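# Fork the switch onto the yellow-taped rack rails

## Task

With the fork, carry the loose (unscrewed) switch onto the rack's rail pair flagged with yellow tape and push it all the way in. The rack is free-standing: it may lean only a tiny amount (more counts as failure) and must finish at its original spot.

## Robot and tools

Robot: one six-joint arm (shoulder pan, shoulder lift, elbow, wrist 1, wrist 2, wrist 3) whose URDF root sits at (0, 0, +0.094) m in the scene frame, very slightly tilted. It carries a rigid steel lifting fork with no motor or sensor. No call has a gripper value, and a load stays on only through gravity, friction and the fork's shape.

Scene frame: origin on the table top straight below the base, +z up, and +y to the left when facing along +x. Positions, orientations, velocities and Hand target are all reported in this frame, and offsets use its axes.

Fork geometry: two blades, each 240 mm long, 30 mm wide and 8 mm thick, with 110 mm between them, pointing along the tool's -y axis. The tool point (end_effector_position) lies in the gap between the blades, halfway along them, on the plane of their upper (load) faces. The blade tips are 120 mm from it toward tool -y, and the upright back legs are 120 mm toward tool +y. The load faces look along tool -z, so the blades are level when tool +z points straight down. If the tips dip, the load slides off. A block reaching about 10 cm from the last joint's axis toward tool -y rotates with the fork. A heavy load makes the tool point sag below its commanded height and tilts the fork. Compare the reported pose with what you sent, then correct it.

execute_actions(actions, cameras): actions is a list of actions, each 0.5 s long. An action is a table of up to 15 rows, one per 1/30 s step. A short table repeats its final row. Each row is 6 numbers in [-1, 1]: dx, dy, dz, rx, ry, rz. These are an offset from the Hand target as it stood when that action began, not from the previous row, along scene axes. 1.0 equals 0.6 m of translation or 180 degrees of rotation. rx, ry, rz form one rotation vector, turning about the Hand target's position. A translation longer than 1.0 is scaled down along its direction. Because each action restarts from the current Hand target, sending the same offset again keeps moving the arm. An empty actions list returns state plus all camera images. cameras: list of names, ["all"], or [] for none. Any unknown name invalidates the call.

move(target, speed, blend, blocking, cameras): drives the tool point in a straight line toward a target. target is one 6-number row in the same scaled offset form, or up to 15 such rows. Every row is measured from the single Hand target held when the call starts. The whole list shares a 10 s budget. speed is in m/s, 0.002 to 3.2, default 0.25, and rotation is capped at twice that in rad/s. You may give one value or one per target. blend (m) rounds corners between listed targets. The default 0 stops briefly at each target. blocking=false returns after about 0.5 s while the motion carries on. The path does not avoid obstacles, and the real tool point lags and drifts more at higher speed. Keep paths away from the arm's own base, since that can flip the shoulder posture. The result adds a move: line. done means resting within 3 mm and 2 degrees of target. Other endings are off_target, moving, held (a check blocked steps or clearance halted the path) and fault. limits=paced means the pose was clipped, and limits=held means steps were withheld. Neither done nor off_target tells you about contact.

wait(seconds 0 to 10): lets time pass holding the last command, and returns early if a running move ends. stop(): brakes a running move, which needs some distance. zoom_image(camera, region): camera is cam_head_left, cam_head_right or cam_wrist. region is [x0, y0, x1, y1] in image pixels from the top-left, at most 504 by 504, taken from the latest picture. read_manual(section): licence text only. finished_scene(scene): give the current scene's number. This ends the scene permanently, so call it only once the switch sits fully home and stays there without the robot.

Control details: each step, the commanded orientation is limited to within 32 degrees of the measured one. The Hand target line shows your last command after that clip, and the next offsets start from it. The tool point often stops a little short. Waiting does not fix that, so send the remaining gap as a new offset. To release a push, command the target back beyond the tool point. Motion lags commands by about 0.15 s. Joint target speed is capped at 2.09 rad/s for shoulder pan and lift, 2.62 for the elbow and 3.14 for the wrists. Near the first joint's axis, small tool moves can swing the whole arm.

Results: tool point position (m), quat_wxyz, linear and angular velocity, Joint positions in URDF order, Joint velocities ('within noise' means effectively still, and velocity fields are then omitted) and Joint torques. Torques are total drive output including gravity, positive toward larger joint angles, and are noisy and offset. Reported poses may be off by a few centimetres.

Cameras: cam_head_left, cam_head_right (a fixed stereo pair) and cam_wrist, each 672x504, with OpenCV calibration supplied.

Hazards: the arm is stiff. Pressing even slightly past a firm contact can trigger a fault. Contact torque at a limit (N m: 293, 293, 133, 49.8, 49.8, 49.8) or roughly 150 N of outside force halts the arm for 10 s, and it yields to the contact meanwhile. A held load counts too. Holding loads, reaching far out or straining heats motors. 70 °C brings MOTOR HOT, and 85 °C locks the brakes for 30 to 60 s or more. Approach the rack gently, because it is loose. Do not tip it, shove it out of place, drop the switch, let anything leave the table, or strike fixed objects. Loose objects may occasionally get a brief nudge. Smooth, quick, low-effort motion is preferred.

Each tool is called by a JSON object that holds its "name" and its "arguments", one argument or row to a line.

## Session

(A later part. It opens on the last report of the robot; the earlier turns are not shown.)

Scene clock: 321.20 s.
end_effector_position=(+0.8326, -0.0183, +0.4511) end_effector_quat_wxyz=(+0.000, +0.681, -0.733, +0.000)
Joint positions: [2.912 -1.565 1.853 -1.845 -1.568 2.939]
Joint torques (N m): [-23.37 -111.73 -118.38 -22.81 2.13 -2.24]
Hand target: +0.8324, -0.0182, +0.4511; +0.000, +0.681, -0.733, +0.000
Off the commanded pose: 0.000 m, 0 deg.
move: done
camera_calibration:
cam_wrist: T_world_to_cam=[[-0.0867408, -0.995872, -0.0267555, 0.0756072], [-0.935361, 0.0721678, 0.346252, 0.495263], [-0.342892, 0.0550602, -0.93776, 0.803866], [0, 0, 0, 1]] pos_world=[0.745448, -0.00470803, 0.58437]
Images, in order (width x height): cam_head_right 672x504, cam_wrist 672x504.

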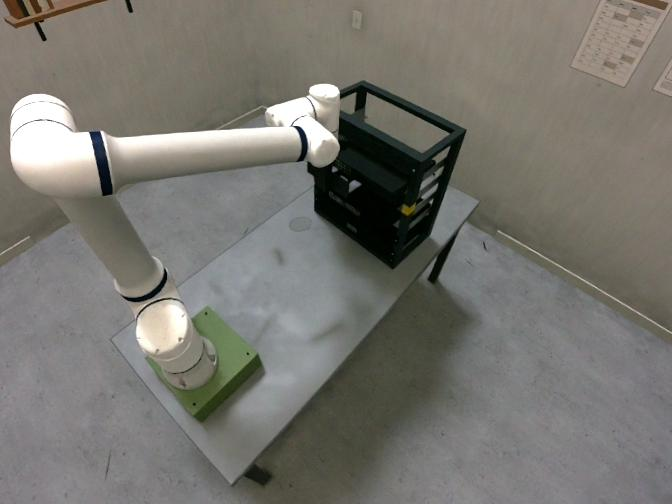

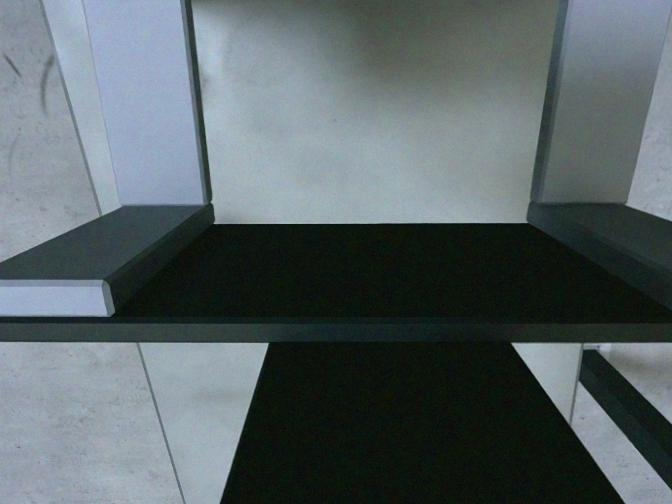

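{"name": "move", "arguments": {
  "target": [-0.3657, 0.0271, 0, 0, 0, 0],
  "speed": 0.15,
  "cameras": ["cam_head_left", "cam_head_right", "cam_wrist"]
}}

{"name": "zoom_image", "arguments": {
  "camera": "cam_head_right",
  "region": [230, 80, 470, 280]
}}

{"name": "zoom_image", "arguments": {
  "camera": "cam_head_left",
  "region": [230, 80, 470, 280]
}}

Scene clock: 326.33 s.
end_effector_position=(+0.6131, -0.0020, +0.4511) end_effector_quat_wxyz=(+0.000, +0.681, -0.733, +0.000)
Joint positions: [2.813 -1.971 2.167 -1.752 -1.569 2.84]
Joint torques (N m): [-23.94 -60.79 -120.04 -18.37 4.7 -2.31]
Hand target: +0.6129, -0.0020, +0.4511; +0.000, +0.681, -0.733, +0.000
Off the commanded pose: 0.000 m, 0 deg.
move: done
camera_calibration:
cam_wrist: T_world_to_cam=[[-0.0867408, -0.995872, -0.0267555, 0.0728003], [-0.935361, 0.0721678, 0.346252, 0.288775], [-0.342892, 0.0550602, -0.93776, 0.727704], [0, 0, 0, 1]] pos_world=[0.525948, 0.011592, 0.58437]

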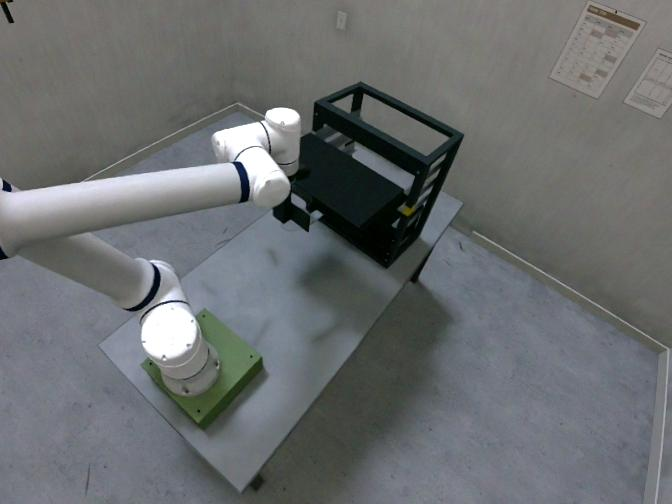

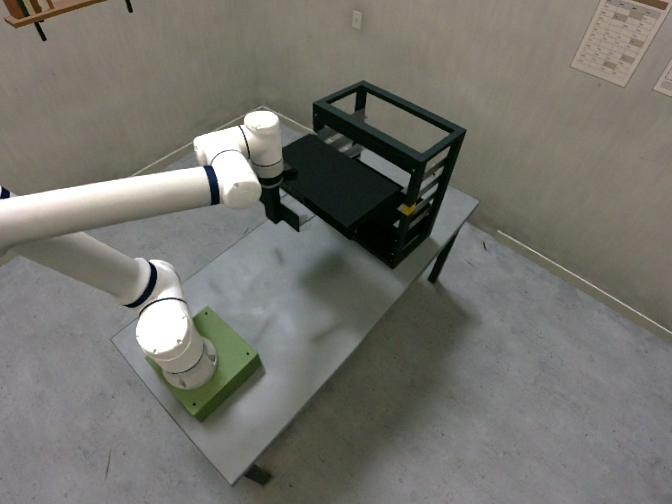

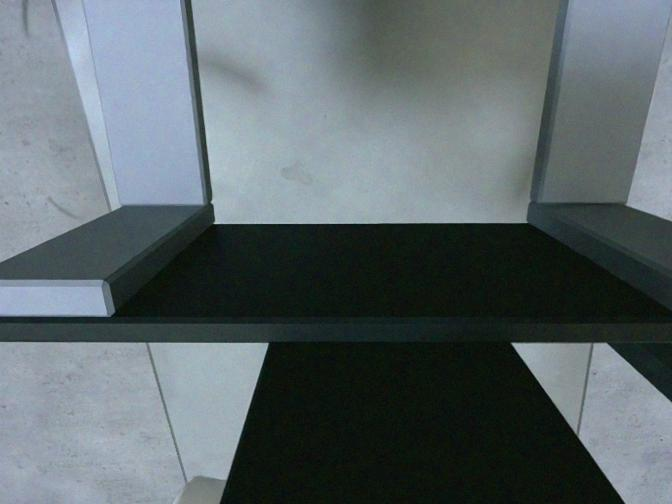

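Scaled by 2.100.

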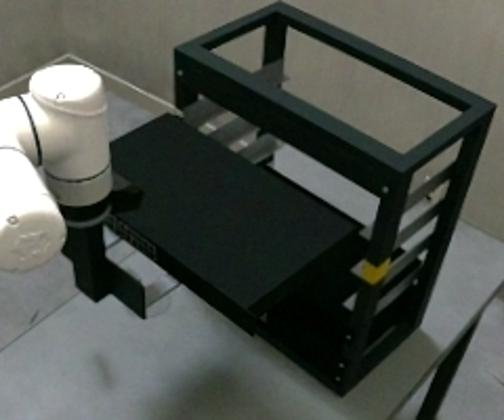

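Scaled by 2.100.

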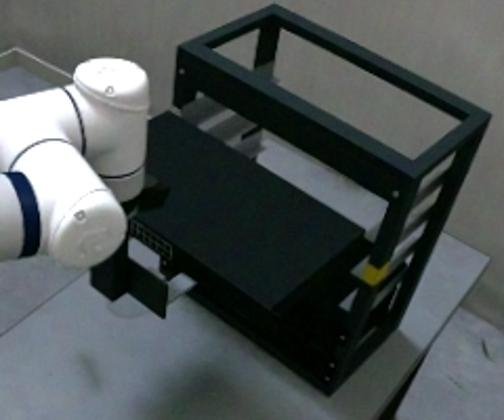

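{"name": "move", "arguments": {
  "target": [0, 0, -0.1482, 0, 0, 0],
  "speed": 0.15,
  "cameras": ["cam_head_left", "cam_head_right"]
}}

{"name": "zoom_image", "arguments": {
  "camera": "cam_head_right",
  "region": [230, 100, 430, 280]
}}

{"name": "zoom_image", "arguments": {
  "camera": "cam_head_left",
  "region": [360, 140, 450, 270]
}}

Scene clock: 337.93 s.
end_effector_position=(+0.6129, -0.0020, +0.3623) end_effector_quat_wxyz=(+0.000, +0.681, -0.733, +0.000)
Joint positions: [2.813 -1.923 2.3 -1.934 -1.569 2.84]
Joint torques (N m): [9.94 -34.19 -115.95 -23.22 3.43 3.48]
Hand target: +0.6129, -0.0020, +0.3622; +0.000, +0.681, -0.733, +0.000
Off the commanded pose: 0.000 m, 0 deg.
move: done
Images, in order (width x height): cam_head_left 672x504, cam_head_right 672x504.

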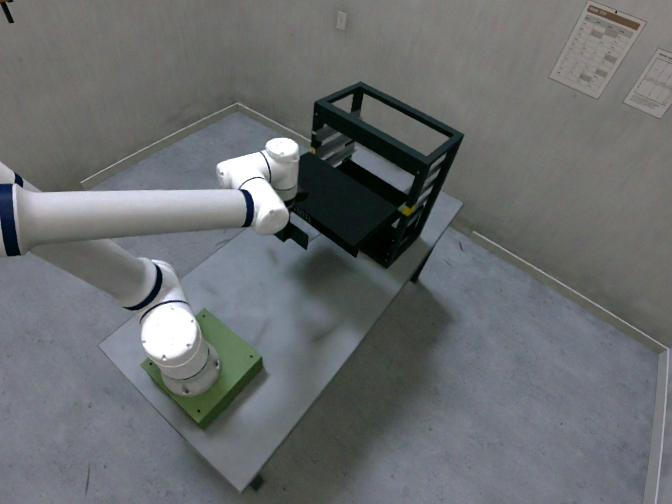

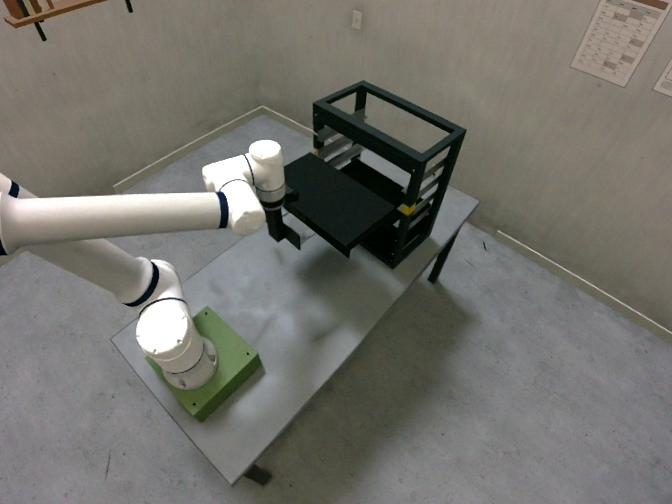

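Scaled by 2.520.

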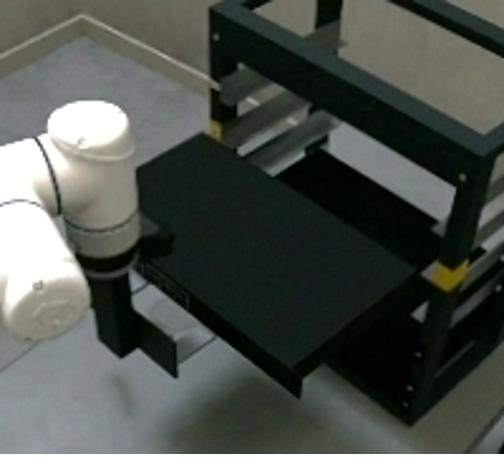

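Scaled by 3.877.

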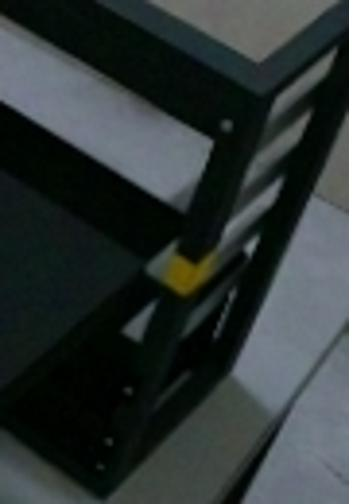

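{"name": "move", "arguments": {
  "target": [0.1247, -0.0092, 0, 0, 0, 0],
  "speed": 0.12,
  "cameras": ["cam_head_left", "cam_head_right"]
}}

{"name": "zoom_image", "arguments": {
  "camera": "cam_head_right",
  "region": [290, 100, 450, 260]
}}

{"name": "zoom_image", "arguments": {
  "camera": "cam_head_left",
  "region": [360, 160, 440, 250]
}}

{"name": "zoom_image", "arguments": {
  "camera": "cam_head_right",
  "region": [300, 110, 370, 170]
}}

Scene clock: 342.20 s.
end_effector_position=(+0.6876, -0.0075, +0.3622) end_effector_quat_wxyz=(+0.000, +0.681, -0.733, +0.000)
Joint positions: [2.856 -1.769 2.197 -1.985 -1.568 2.884]
Joint torques (N m): [9.47 -48.73 -138.25 -23.21 0.84 3.43]
Hand target: +0.6878, -0.0075, +0.3622; +0.000, +0.681, -0.733, +0.000
Off the commanded pose: 0.000 m, 0 deg.
move: done
Images, in order (width x height): cam_head_left 672x504, cam_head_right 672x504.

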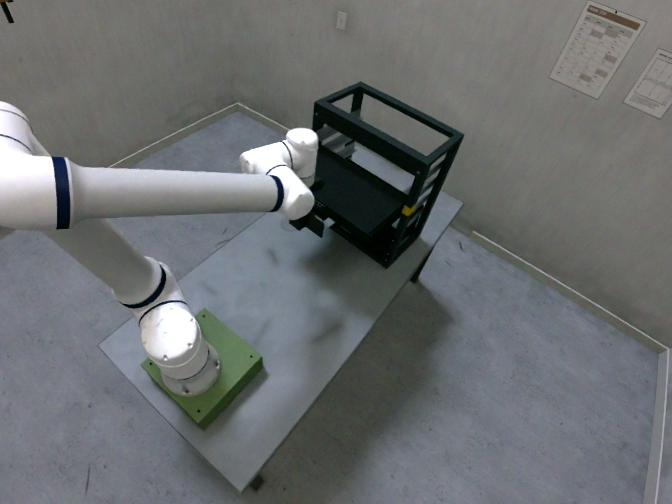

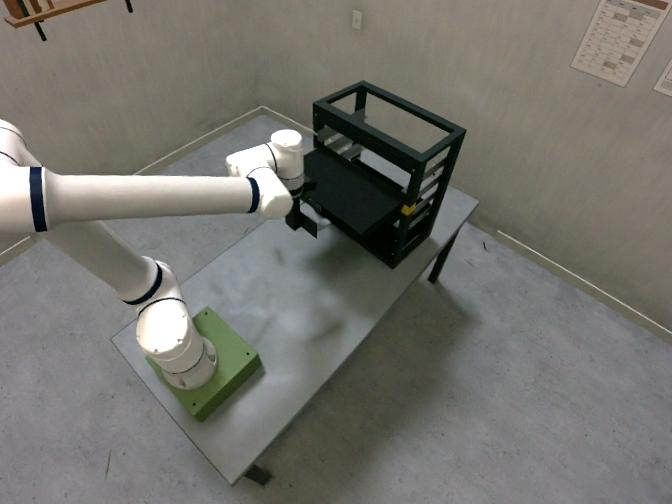

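Scaled by 3.150.

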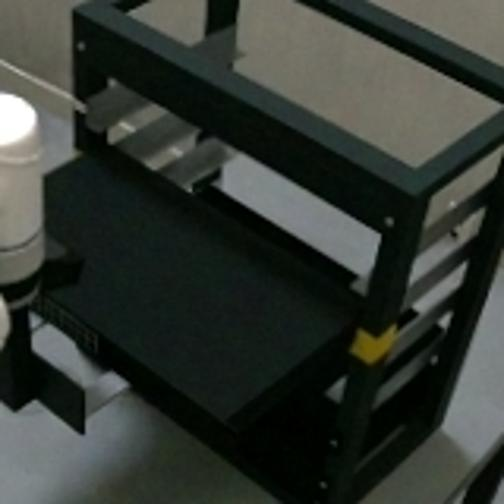

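Scaled by 5.600.

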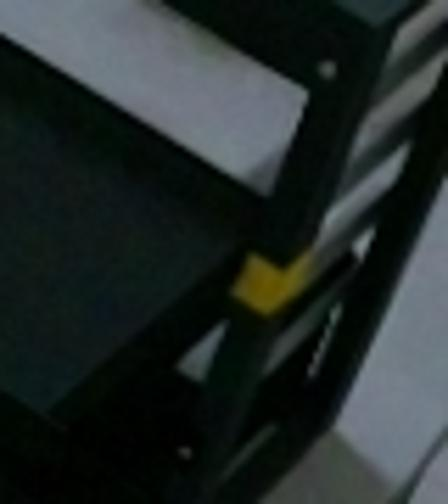

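Scaled by 7.200.

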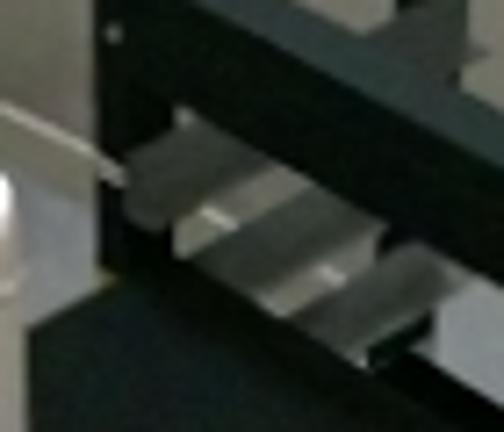

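{"name": "move", "arguments": {
  "target": [0.349, -0.0259, 0, 0, 0, 0],
  "speed": 0.12,
  "cameras": ["all"]
}}

{"name": "zoom_image", "arguments": {
  "camera": "cam_head_right",
  "region": [300, 120, 440, 260]
}}

{"name": "zoom_image", "arguments": {
  "camera": "cam_head_left",
  "region": [360, 160, 440, 250]
}}

Scene clock: 348.03 s.
end_effector_position=(+0.8969, -0.0230, +0.3622) end_effector_quat_wxyz=(+0.000, +0.681, -0.733, +0.000)
Joint positions: [2.93 -1.407 1.849 -1.998 -1.567 2.957]
Joint torques (N m): [8.57 -98.79 -136.69 -18.46 0.6 3.34]
Hand target: +0.8972, -0.0230, +0.3622; +0.000, +0.681, -0.733, +0.000
Off the commanded pose: 0.000 m, 0 deg.
move: done
camera_calibration:
cam_wrist: T_world_to_cam=[[-0.086774, -0.995866, -0.0268492, 0.0741988], [-0.935359, 0.0721664, 0.346259, 0.586523], [-0.34289, 0.05516, -0.937755, 0.742802], [0, 0, 0, 1]] pos_world=[0.809747, -0.00940818, 0.49547]

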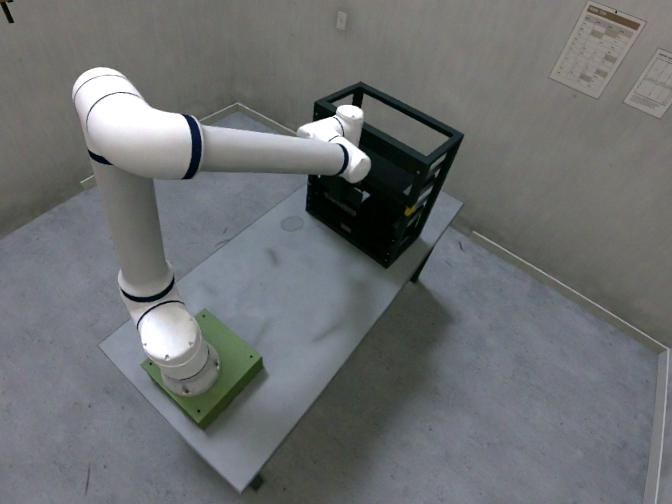

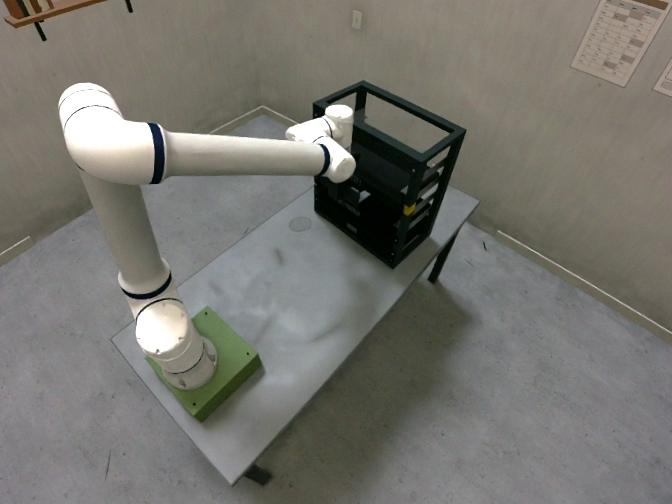

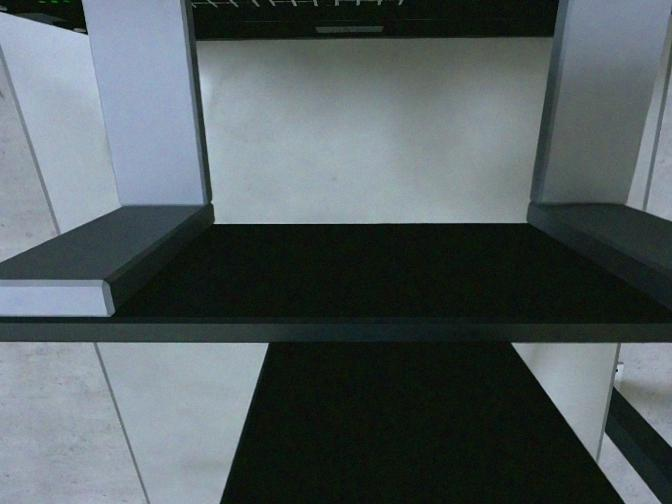

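Scaled by 3.600.

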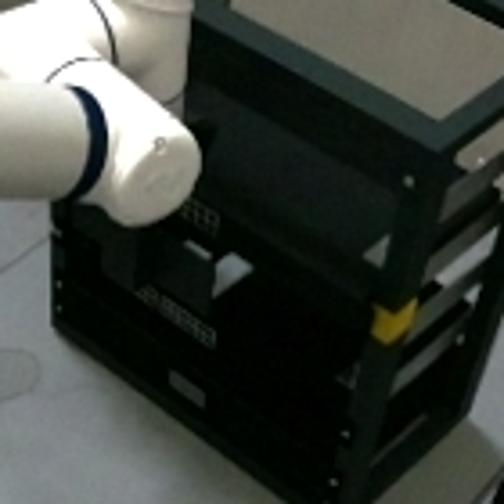

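Scaled by 5.600.

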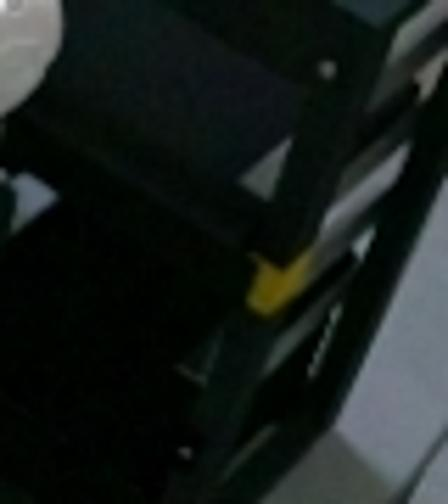

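{"name": "move", "arguments": {
  "target": [0.0299, -0.0022, 0, 0, 0, 0],
  "speed": 0.03,
  "cameras": ["all"]
}}

{"name": "zoom_image", "arguments": {
  "camera": "cam_head_right",
  "region": [300, 120, 440, 260]
}}

{"name": "zoom_image", "arguments": {
  "camera": "cam_head_right",
  "region": [380, 170, 440, 230]
}}

{"name": "zoom_image", "arguments": {
  "camera": "cam_head_left",
  "region": [380, 170, 440, 230]
}}

Scene clock: 353.17 s.
end_effector_position=(+0.9149, -0.0243, +0.3622) end_effector_quat_wxyz=(+0.000, +0.681, -0.733, +0.000)
Joint positions: [2.934 -1.379 1.815 -1.993 -1.567 2.962]
Joint torques (N m): [9.88 -101.48 -136.78 -18.55 2.93 3.32]
Hand target: +0.9151, -0.0243, +0.3622; +0.000, +0.681, -0.733, +0.000
Off the commanded pose: 0.000 m, 0 deg.
move: done
camera_calibration:
cam_wrist: T_world_to_cam=[[-0.0867408, -0.995872, -0.0267555, 0.0742926], [-0.935361, 0.0721678, 0.346252, 0.603465], [-0.342892, 0.0550602, -0.93776, 0.749055], [0, 0, 0, 1]] pos_world=[0.827748, -0.010808, 0.49547]

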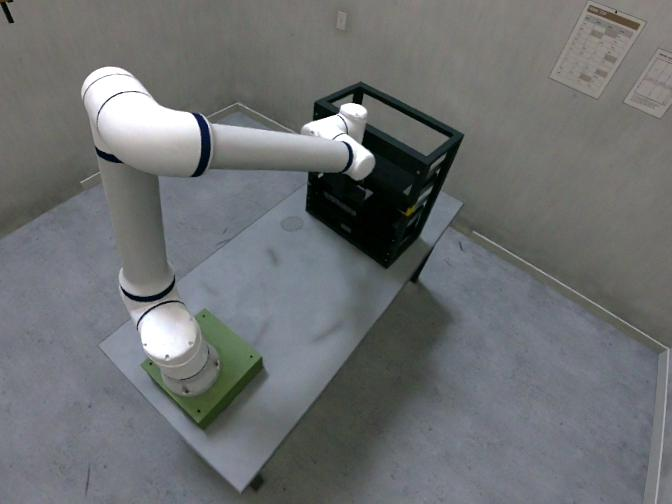

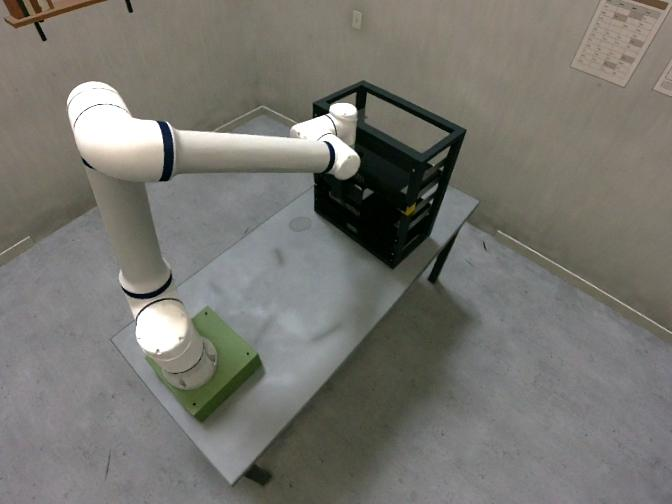

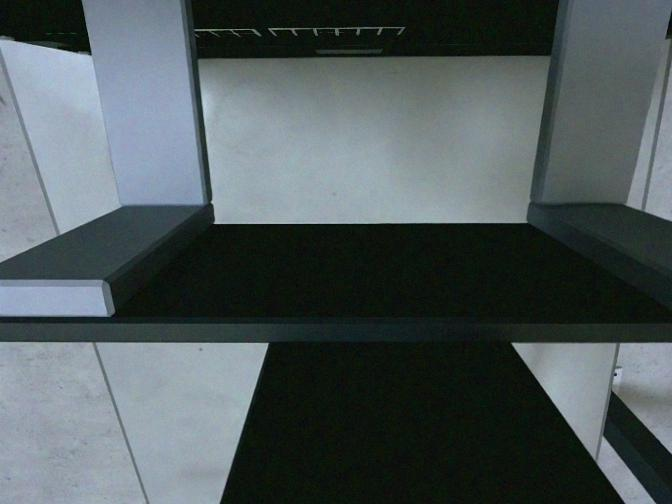

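Scaled by 3.600.

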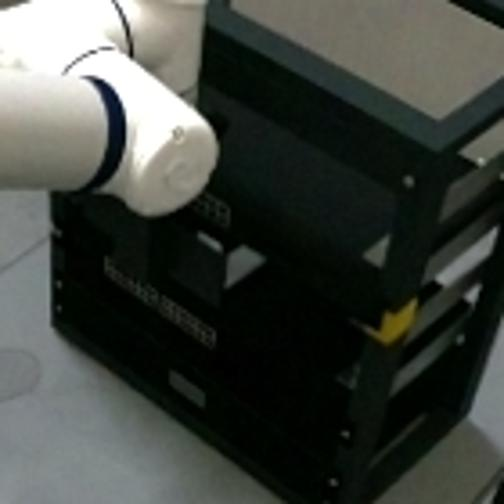

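Scaled by 8.400.

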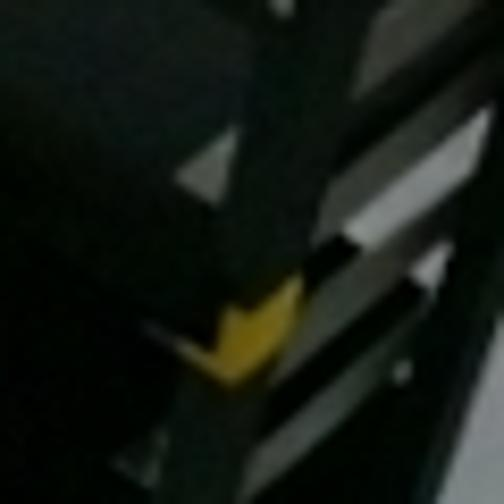

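Scaled by 8.400.

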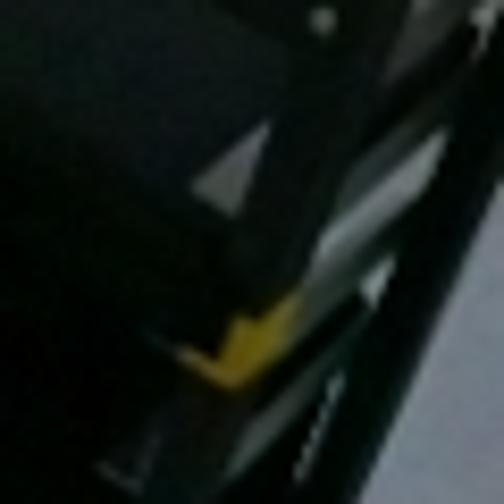

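{"name": "move", "arguments": {
  "target": [0, 0, -0.0467, 0, 0, 0],
  "speed": 0.03,
  "cameras": ["cam_head_left", "cam_head_right", "cam_wrist"]
}}

{"name": "zoom_image", "arguments": {
  "camera": "cam_head_right",
  "region": [300, 120, 440, 260]
}}

{"name": "zoom_image", "arguments": {
  "camera": "cam_head_right",
  "region": [380, 170, 440, 230]
}}

Scene clock: 358.87 s.
end_effector_position=(+0.9151, -0.0243, +0.3344) end_effector_quat_wxyz=(+0.000, +0.681, -0.733, +0.000) end_effector_velocity=(+0.000, +0.000, -0.002) end_effector_angular_velocity=(+0.000, -0.001, +0.000)
Joint positions: [2.934 -1.358 1.844 -2.042 -1.567 2.962]
Joint velocities: [0 0.002 0.002 -0.005 0 0]
Joint torques (N m): [9.59 -68.02 -69.41 -10.24 -2.01 2.91]
Hand target: +0.9151, -0.0243, +0.3341; +0.000, +0.681, -0.733, +0.000
Off the commanded pose: 0.000 m, 0 deg.
move: done
camera_calibration:
cam_wrist: T_world_to_cam=[[-0.0867408, -0.995872, -0.0267555, 0.0735661], [-0.935361, 0.0721678, 0.346252, 0.613278], [-0.342892, 0.0550602, -0.93776, 0.723054], [0, 0, 0, 1]] pos_world=[0.827948, -0.010808, 0.46767]

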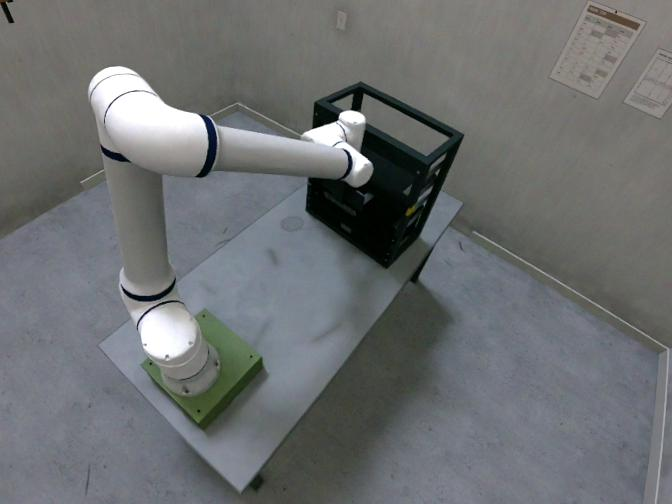

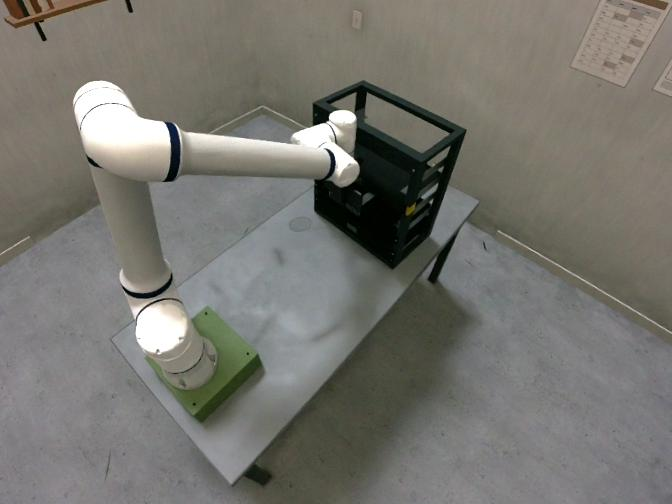

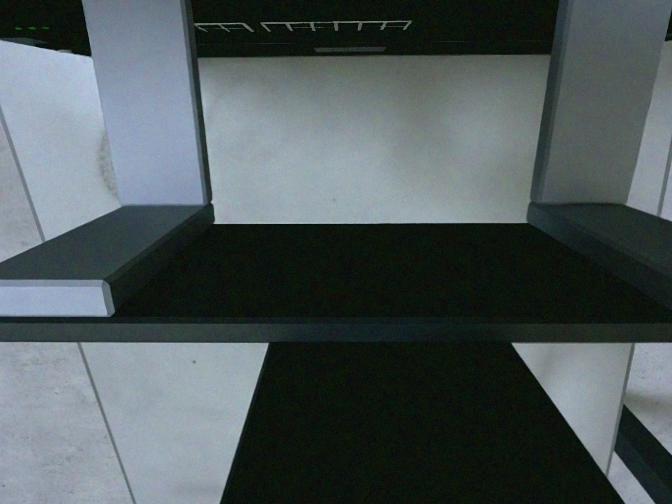

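Scaled by 3.600.

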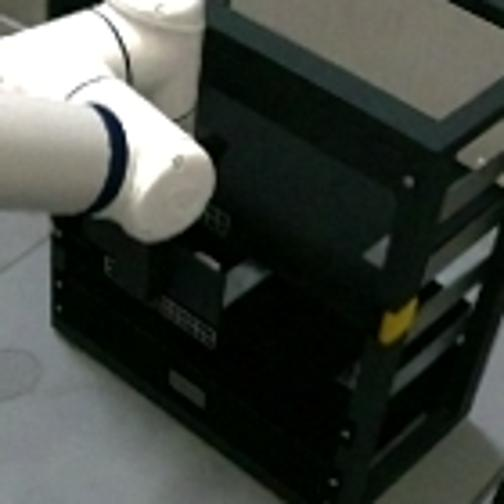

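Scaled by 8.400.

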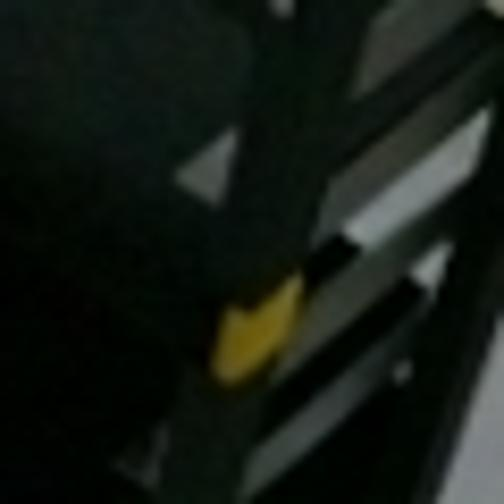

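{"name": "move", "arguments": {
  "target": [
    [-0.329, 0.0242, 0, 0, 0, 0],
    [-0.329, 0.0242, 0.0633, 0, 0, 0]
  ],
  "speed": [0.2, 0.1],
  "cameras": ["all"]
}}

{"name": "zoom_image", "arguments": {
  "camera": "cam_head_right",
  "region": [300, 120, 440, 260]
}}

{"name": "zoom_image", "arguments": {
  "camera": "cam_head_left",
  "region": [300, 120, 440, 260]
}}

{"name": "zoom_image", "arguments": {
  "camera": "cam_head_right",
  "region": [370, 170, 430, 230]
}}

Scene clock: 373.33 s.
end_effector_position=(+0.7177, -0.0098, +0.3720) end_effector_quat_wxyz=(+0.000, +0.681, -0.733, +0.000)
Joint positions: [2.87 -1.719 2.14 -1.978 -1.568 2.898]
Joint torques (N m): [-22.53 -56.58 -95.65 -4.94 0.6 -2.17]
Hand target: +0.7177, -0.0098, +0.3721; +0.000, +0.681, -0.733, +0.000
Off the commanded pose: 0.000 m, 0 deg.
move: done
camera_calibration:
cam_wrist: T_world_to_cam=[[-0.086774, -0.995866, -0.0268492, 0.0720574], [-0.935359, 0.0721664, 0.346259, 0.41456], [-0.34289, 0.05516, -0.937755, 0.689818], [0, 0, 0, 1]] pos_world=[0.630547, 0.00379182, 0.50527]

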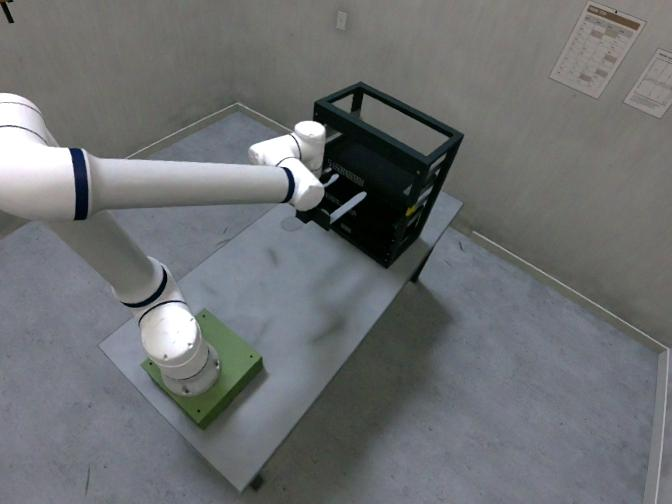

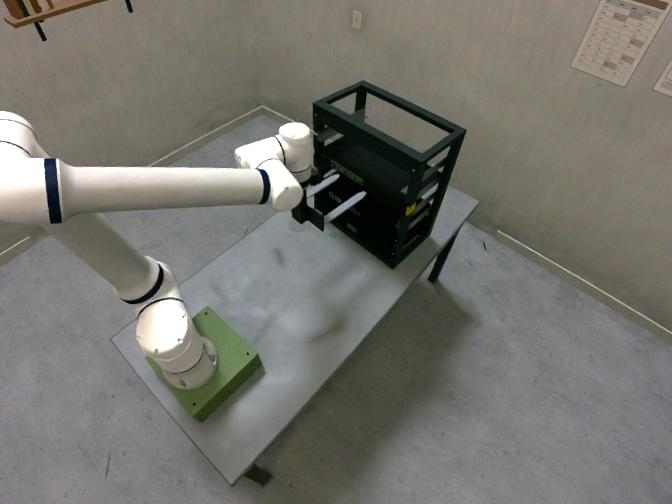

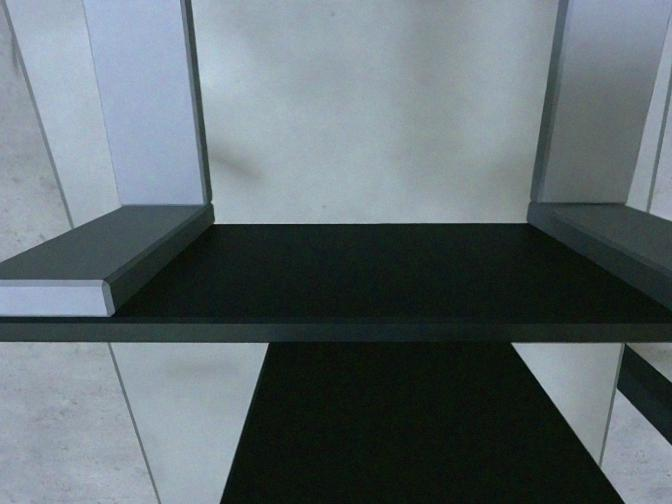

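Scaled by 3.600.

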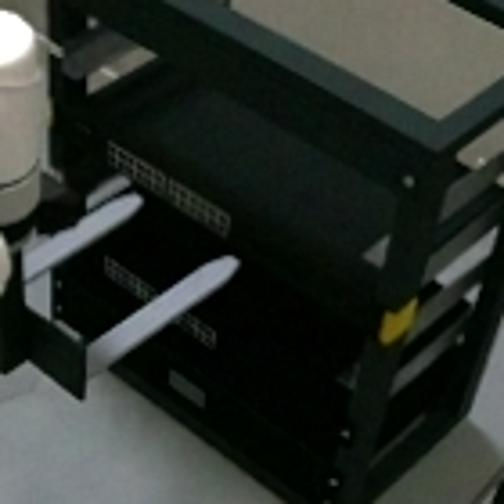

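Scaled by 3.600.

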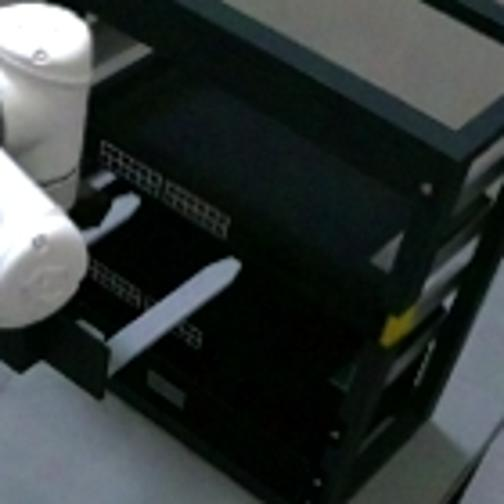

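Scaled by 8.400.

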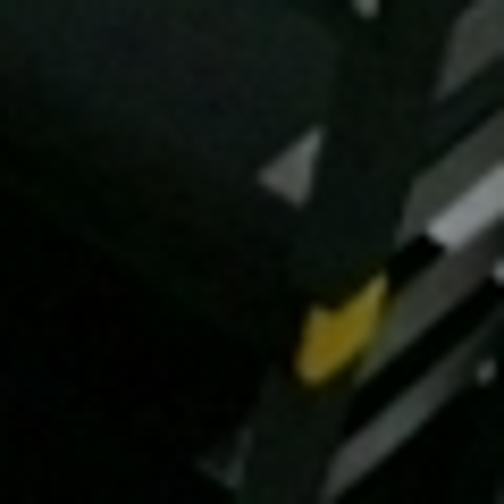

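{"name": "move", "arguments": {
  "target": [
    [0.0416, -0.0031, 0, 0, 0, 0],
    [0.0482, -0.0036, 0, 0, 0, 0]
  ],
  "speed": [0.06, 0.015]
}}

{"name": "move", "arguments": {
  "target": [0.0050, -0.0004, 0, 0, 0, 0],
  "speed": 0.015
}}

{"name": "move", "arguments": {
  "target": [0.0050, -0.0004, 0, 0, 0, 0],
  "speed": 0.015,
  "cameras": ["all"]
}}

{"name": "zoom_image", "arguments": {
  "camera": "cam_head_right",
  "region": [300, 120, 440, 260]
}}

Scene clock: 384.10 s.
end_effector_position=(+0.7464, -0.0120, +0.3721) end_effector_quat_wxyz=(+0.000, +0.681, -0.733, +0.000)
Joint positions: [2.882 -1.667 2.095 -1.986 -1.568 2.91]
Joint torques (N m): [9.59 -34.71 -94.77 -10.21 1.97 3.44]
Hand target: +0.7466, -0.0120, +0.3721; +0.000, +0.681, -0.733, +0.000
Off the commanded pose: 0.000 m, 0 deg.
move: done

Scene clock: 384.80 s.
end_effector_position=(+0.7495, -0.0122, +0.3721) end_effector_quat_wxyz=(+0.000, +0.681, -0.733, +0.000)
Joint positions: [2.883 -1.661 2.091 -1.986 -1.568 2.911]
Joint torques (N m): [9.84 -35.66 -95.75 -10.25 2.03 3.16]
Hand target: +0.7496, -0.0122, +0.3721; +0.000, +0.681, -0.733, +0.000
Off the commanded pose: 0.000 m, 0 deg.
move: done

Scene clock: 385.50 s.
end_effector_position=(+0.7524, -0.0124, +0.3720) end_effector_quat_wxyz=(+0.000, +0.681, -0.733, +0.000)
Joint positions: [2.885 -1.656 2.086 -1.987 -1.568 2.912]
Joint torques (N m): [7.2 -22.79 -119.7 -19.61 2.25 5.42]
Hand target: +0.7526, -0.0125, +0.3721; +0.000, +0.681, -0.733, +0.000
Off the commanded pose: 0.000 m, 0 deg.
move: done
camera_calibration:
cam_wrist: T_world_to_cam=[[-0.0866901, -0.995873, -0.0268721, 0.0723381], [-0.935322, 0.0720728, 0.346378, 0.447094], [-0.343011, 0.0551616, -0.93771, 0.702017], [0, 0, 0, 1]] pos_world=[0.665248, 0.00109186, 0.50537]

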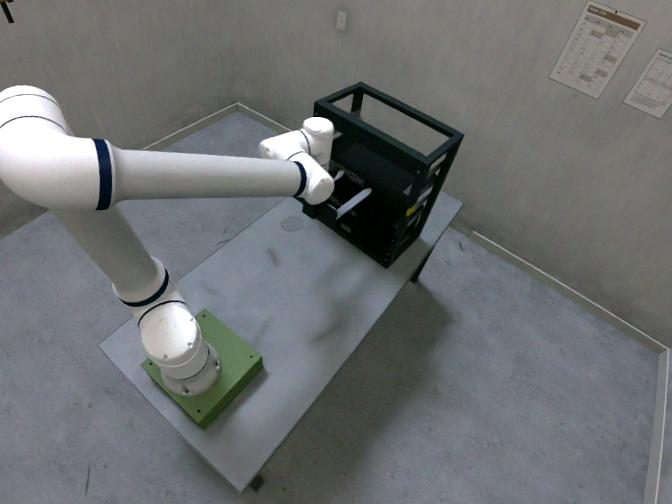

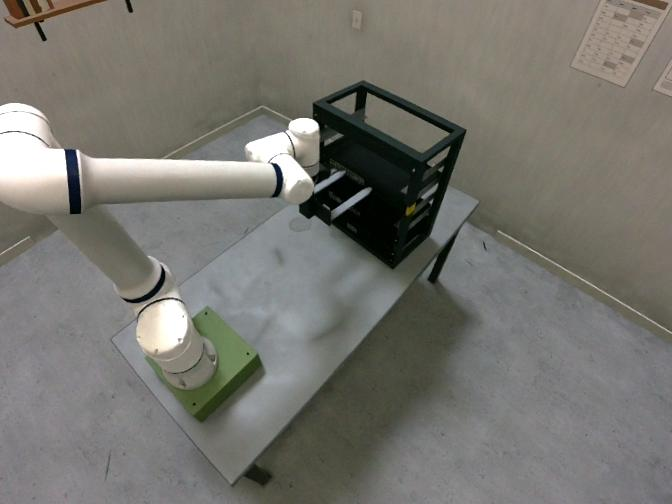

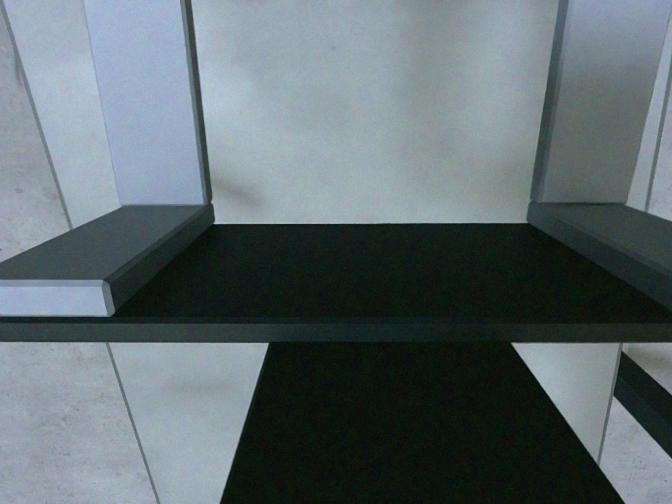

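Scaled by 3.600.

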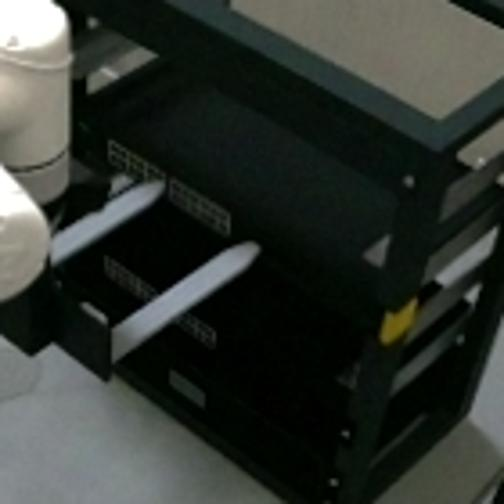

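{"name": "move", "arguments": {
  "target": [0.0025, -0.0002, 0, 0, 0, 0],
  "speed": 0.01
}}

Scene clock: 400.47 s.
end_effector_position=(+0.7520, -0.0121, +0.3705) end_effector_quat_wxyz=(+0.001, +0.681, -0.733, -0.002)
Joint positions: [2.885 -1.654 2.085 -1.983 -1.568 2.912]
Joint torques (N m): [-7.51 -49.63 -82.56 -8.44 -0.14 0.57]
Hand target: +0.7520, -0.0121, +0.3705; +0.001, +0.681, -0.733, -0.002 (not the last commanded pose)
Off the commanded pose: 0.003 m, 0 deg.
FORCE FAULT: contact force on the arm reached its limit, and the arm stopped for 10 seconds. The contact can be on any part of the arm, not only on its tool. That time counts as 20 of the actions that you can send in this scene. The arm's remaining commands of this call were not run. The arm's target is now where it stood when the stop ended, not its last command. The arm accepts commands again.
move: fault

{"name": "move", "arguments": {
  "target": [-0.2, 0.0148, 0, 0, 0, 0],
  "speed": 0.15,
  "cameras": ["all"]
}}

{"name": "zoom_image", "arguments": {
  "camera": "cam_head_right",
  "region": [300, 120, 440, 260]
}}

{"name": "zoom_image", "arguments": {
  "camera": "cam_head_right",
  "region": [370, 170, 430, 230]
}}

{"name": "zoom_image", "arguments": {
  "camera": "cam_head_left",
  "region": [300, 120, 440, 260]
}}

Scene clock: 405.93 s.
end_effector_position=(+0.6321, -0.0032, +0.3705) end_effector_quat_wxyz=(+0.001, +0.681, -0.733, -0.002)
Joint positions: [2.826 -1.886 2.26 -1.927 -1.57 2.853]
Joint torques (N m): [-20.88 -40.91 -73.36 -5.05 0.98 -2.06]
Hand target: +0.6320, -0.0032, +0.3705; +0.001, +0.681, -0.733, -0.002
Off the commanded pose: 0.000 m, 0 deg.
move: done
camera_calibration:
cam_wrist: T_world_to_cam=[[-0.0863471, -0.995891, -0.027295, 0.0710203], [-0.933855, 0.0713631, 0.35046, 0.332017], [-0.347072, 0.0557508, -0.93618, 0.66086], [0, 0, 0, 1]] pos_world=[0.545555, 0.0101913, 0.504263]

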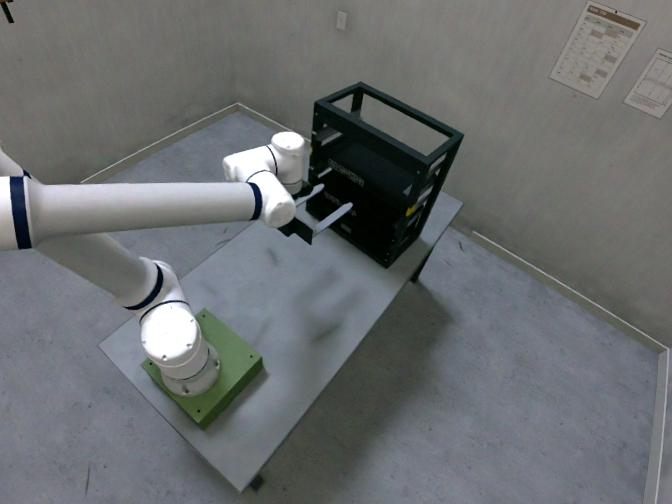

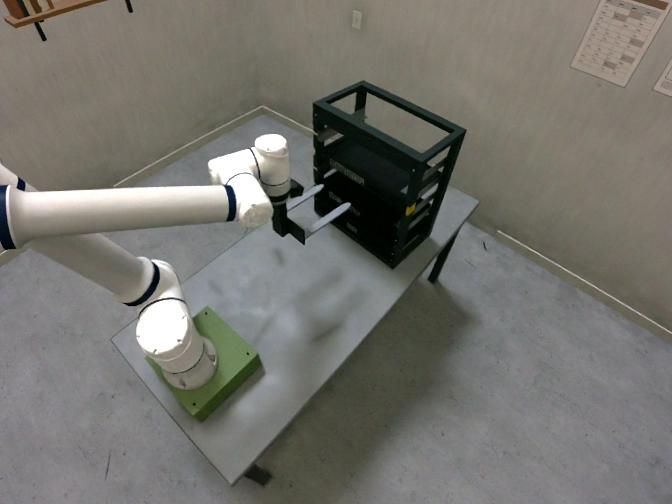

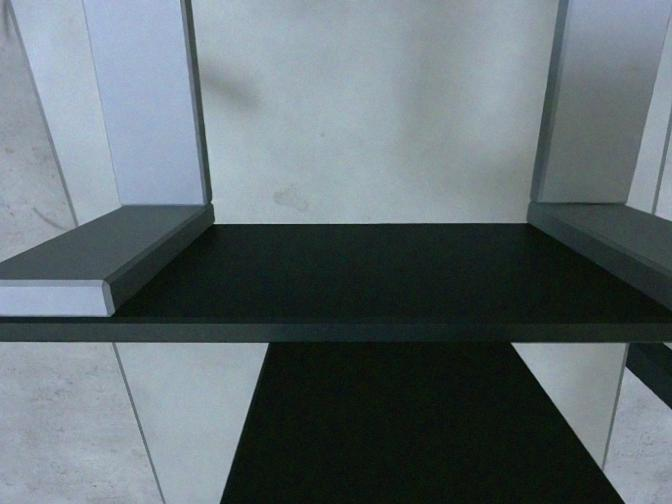

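Scaled by 3.600.

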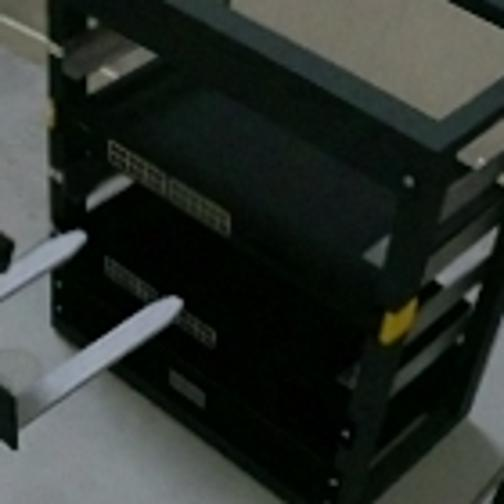

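Scaled by 8.400.

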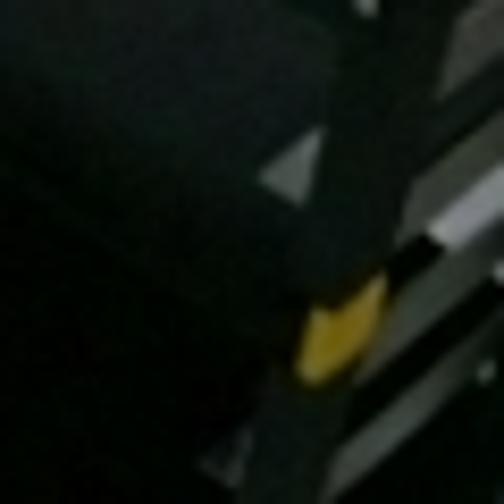

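Scaled by 3.600.

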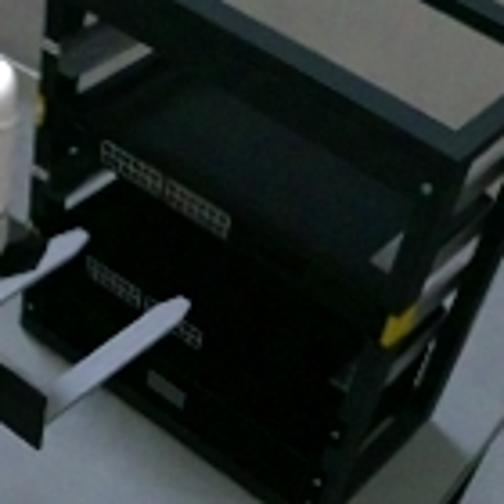

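{"name": "finished_scene", "arguments": {
  "scene": 1
}}

The scene is finished: the task was done.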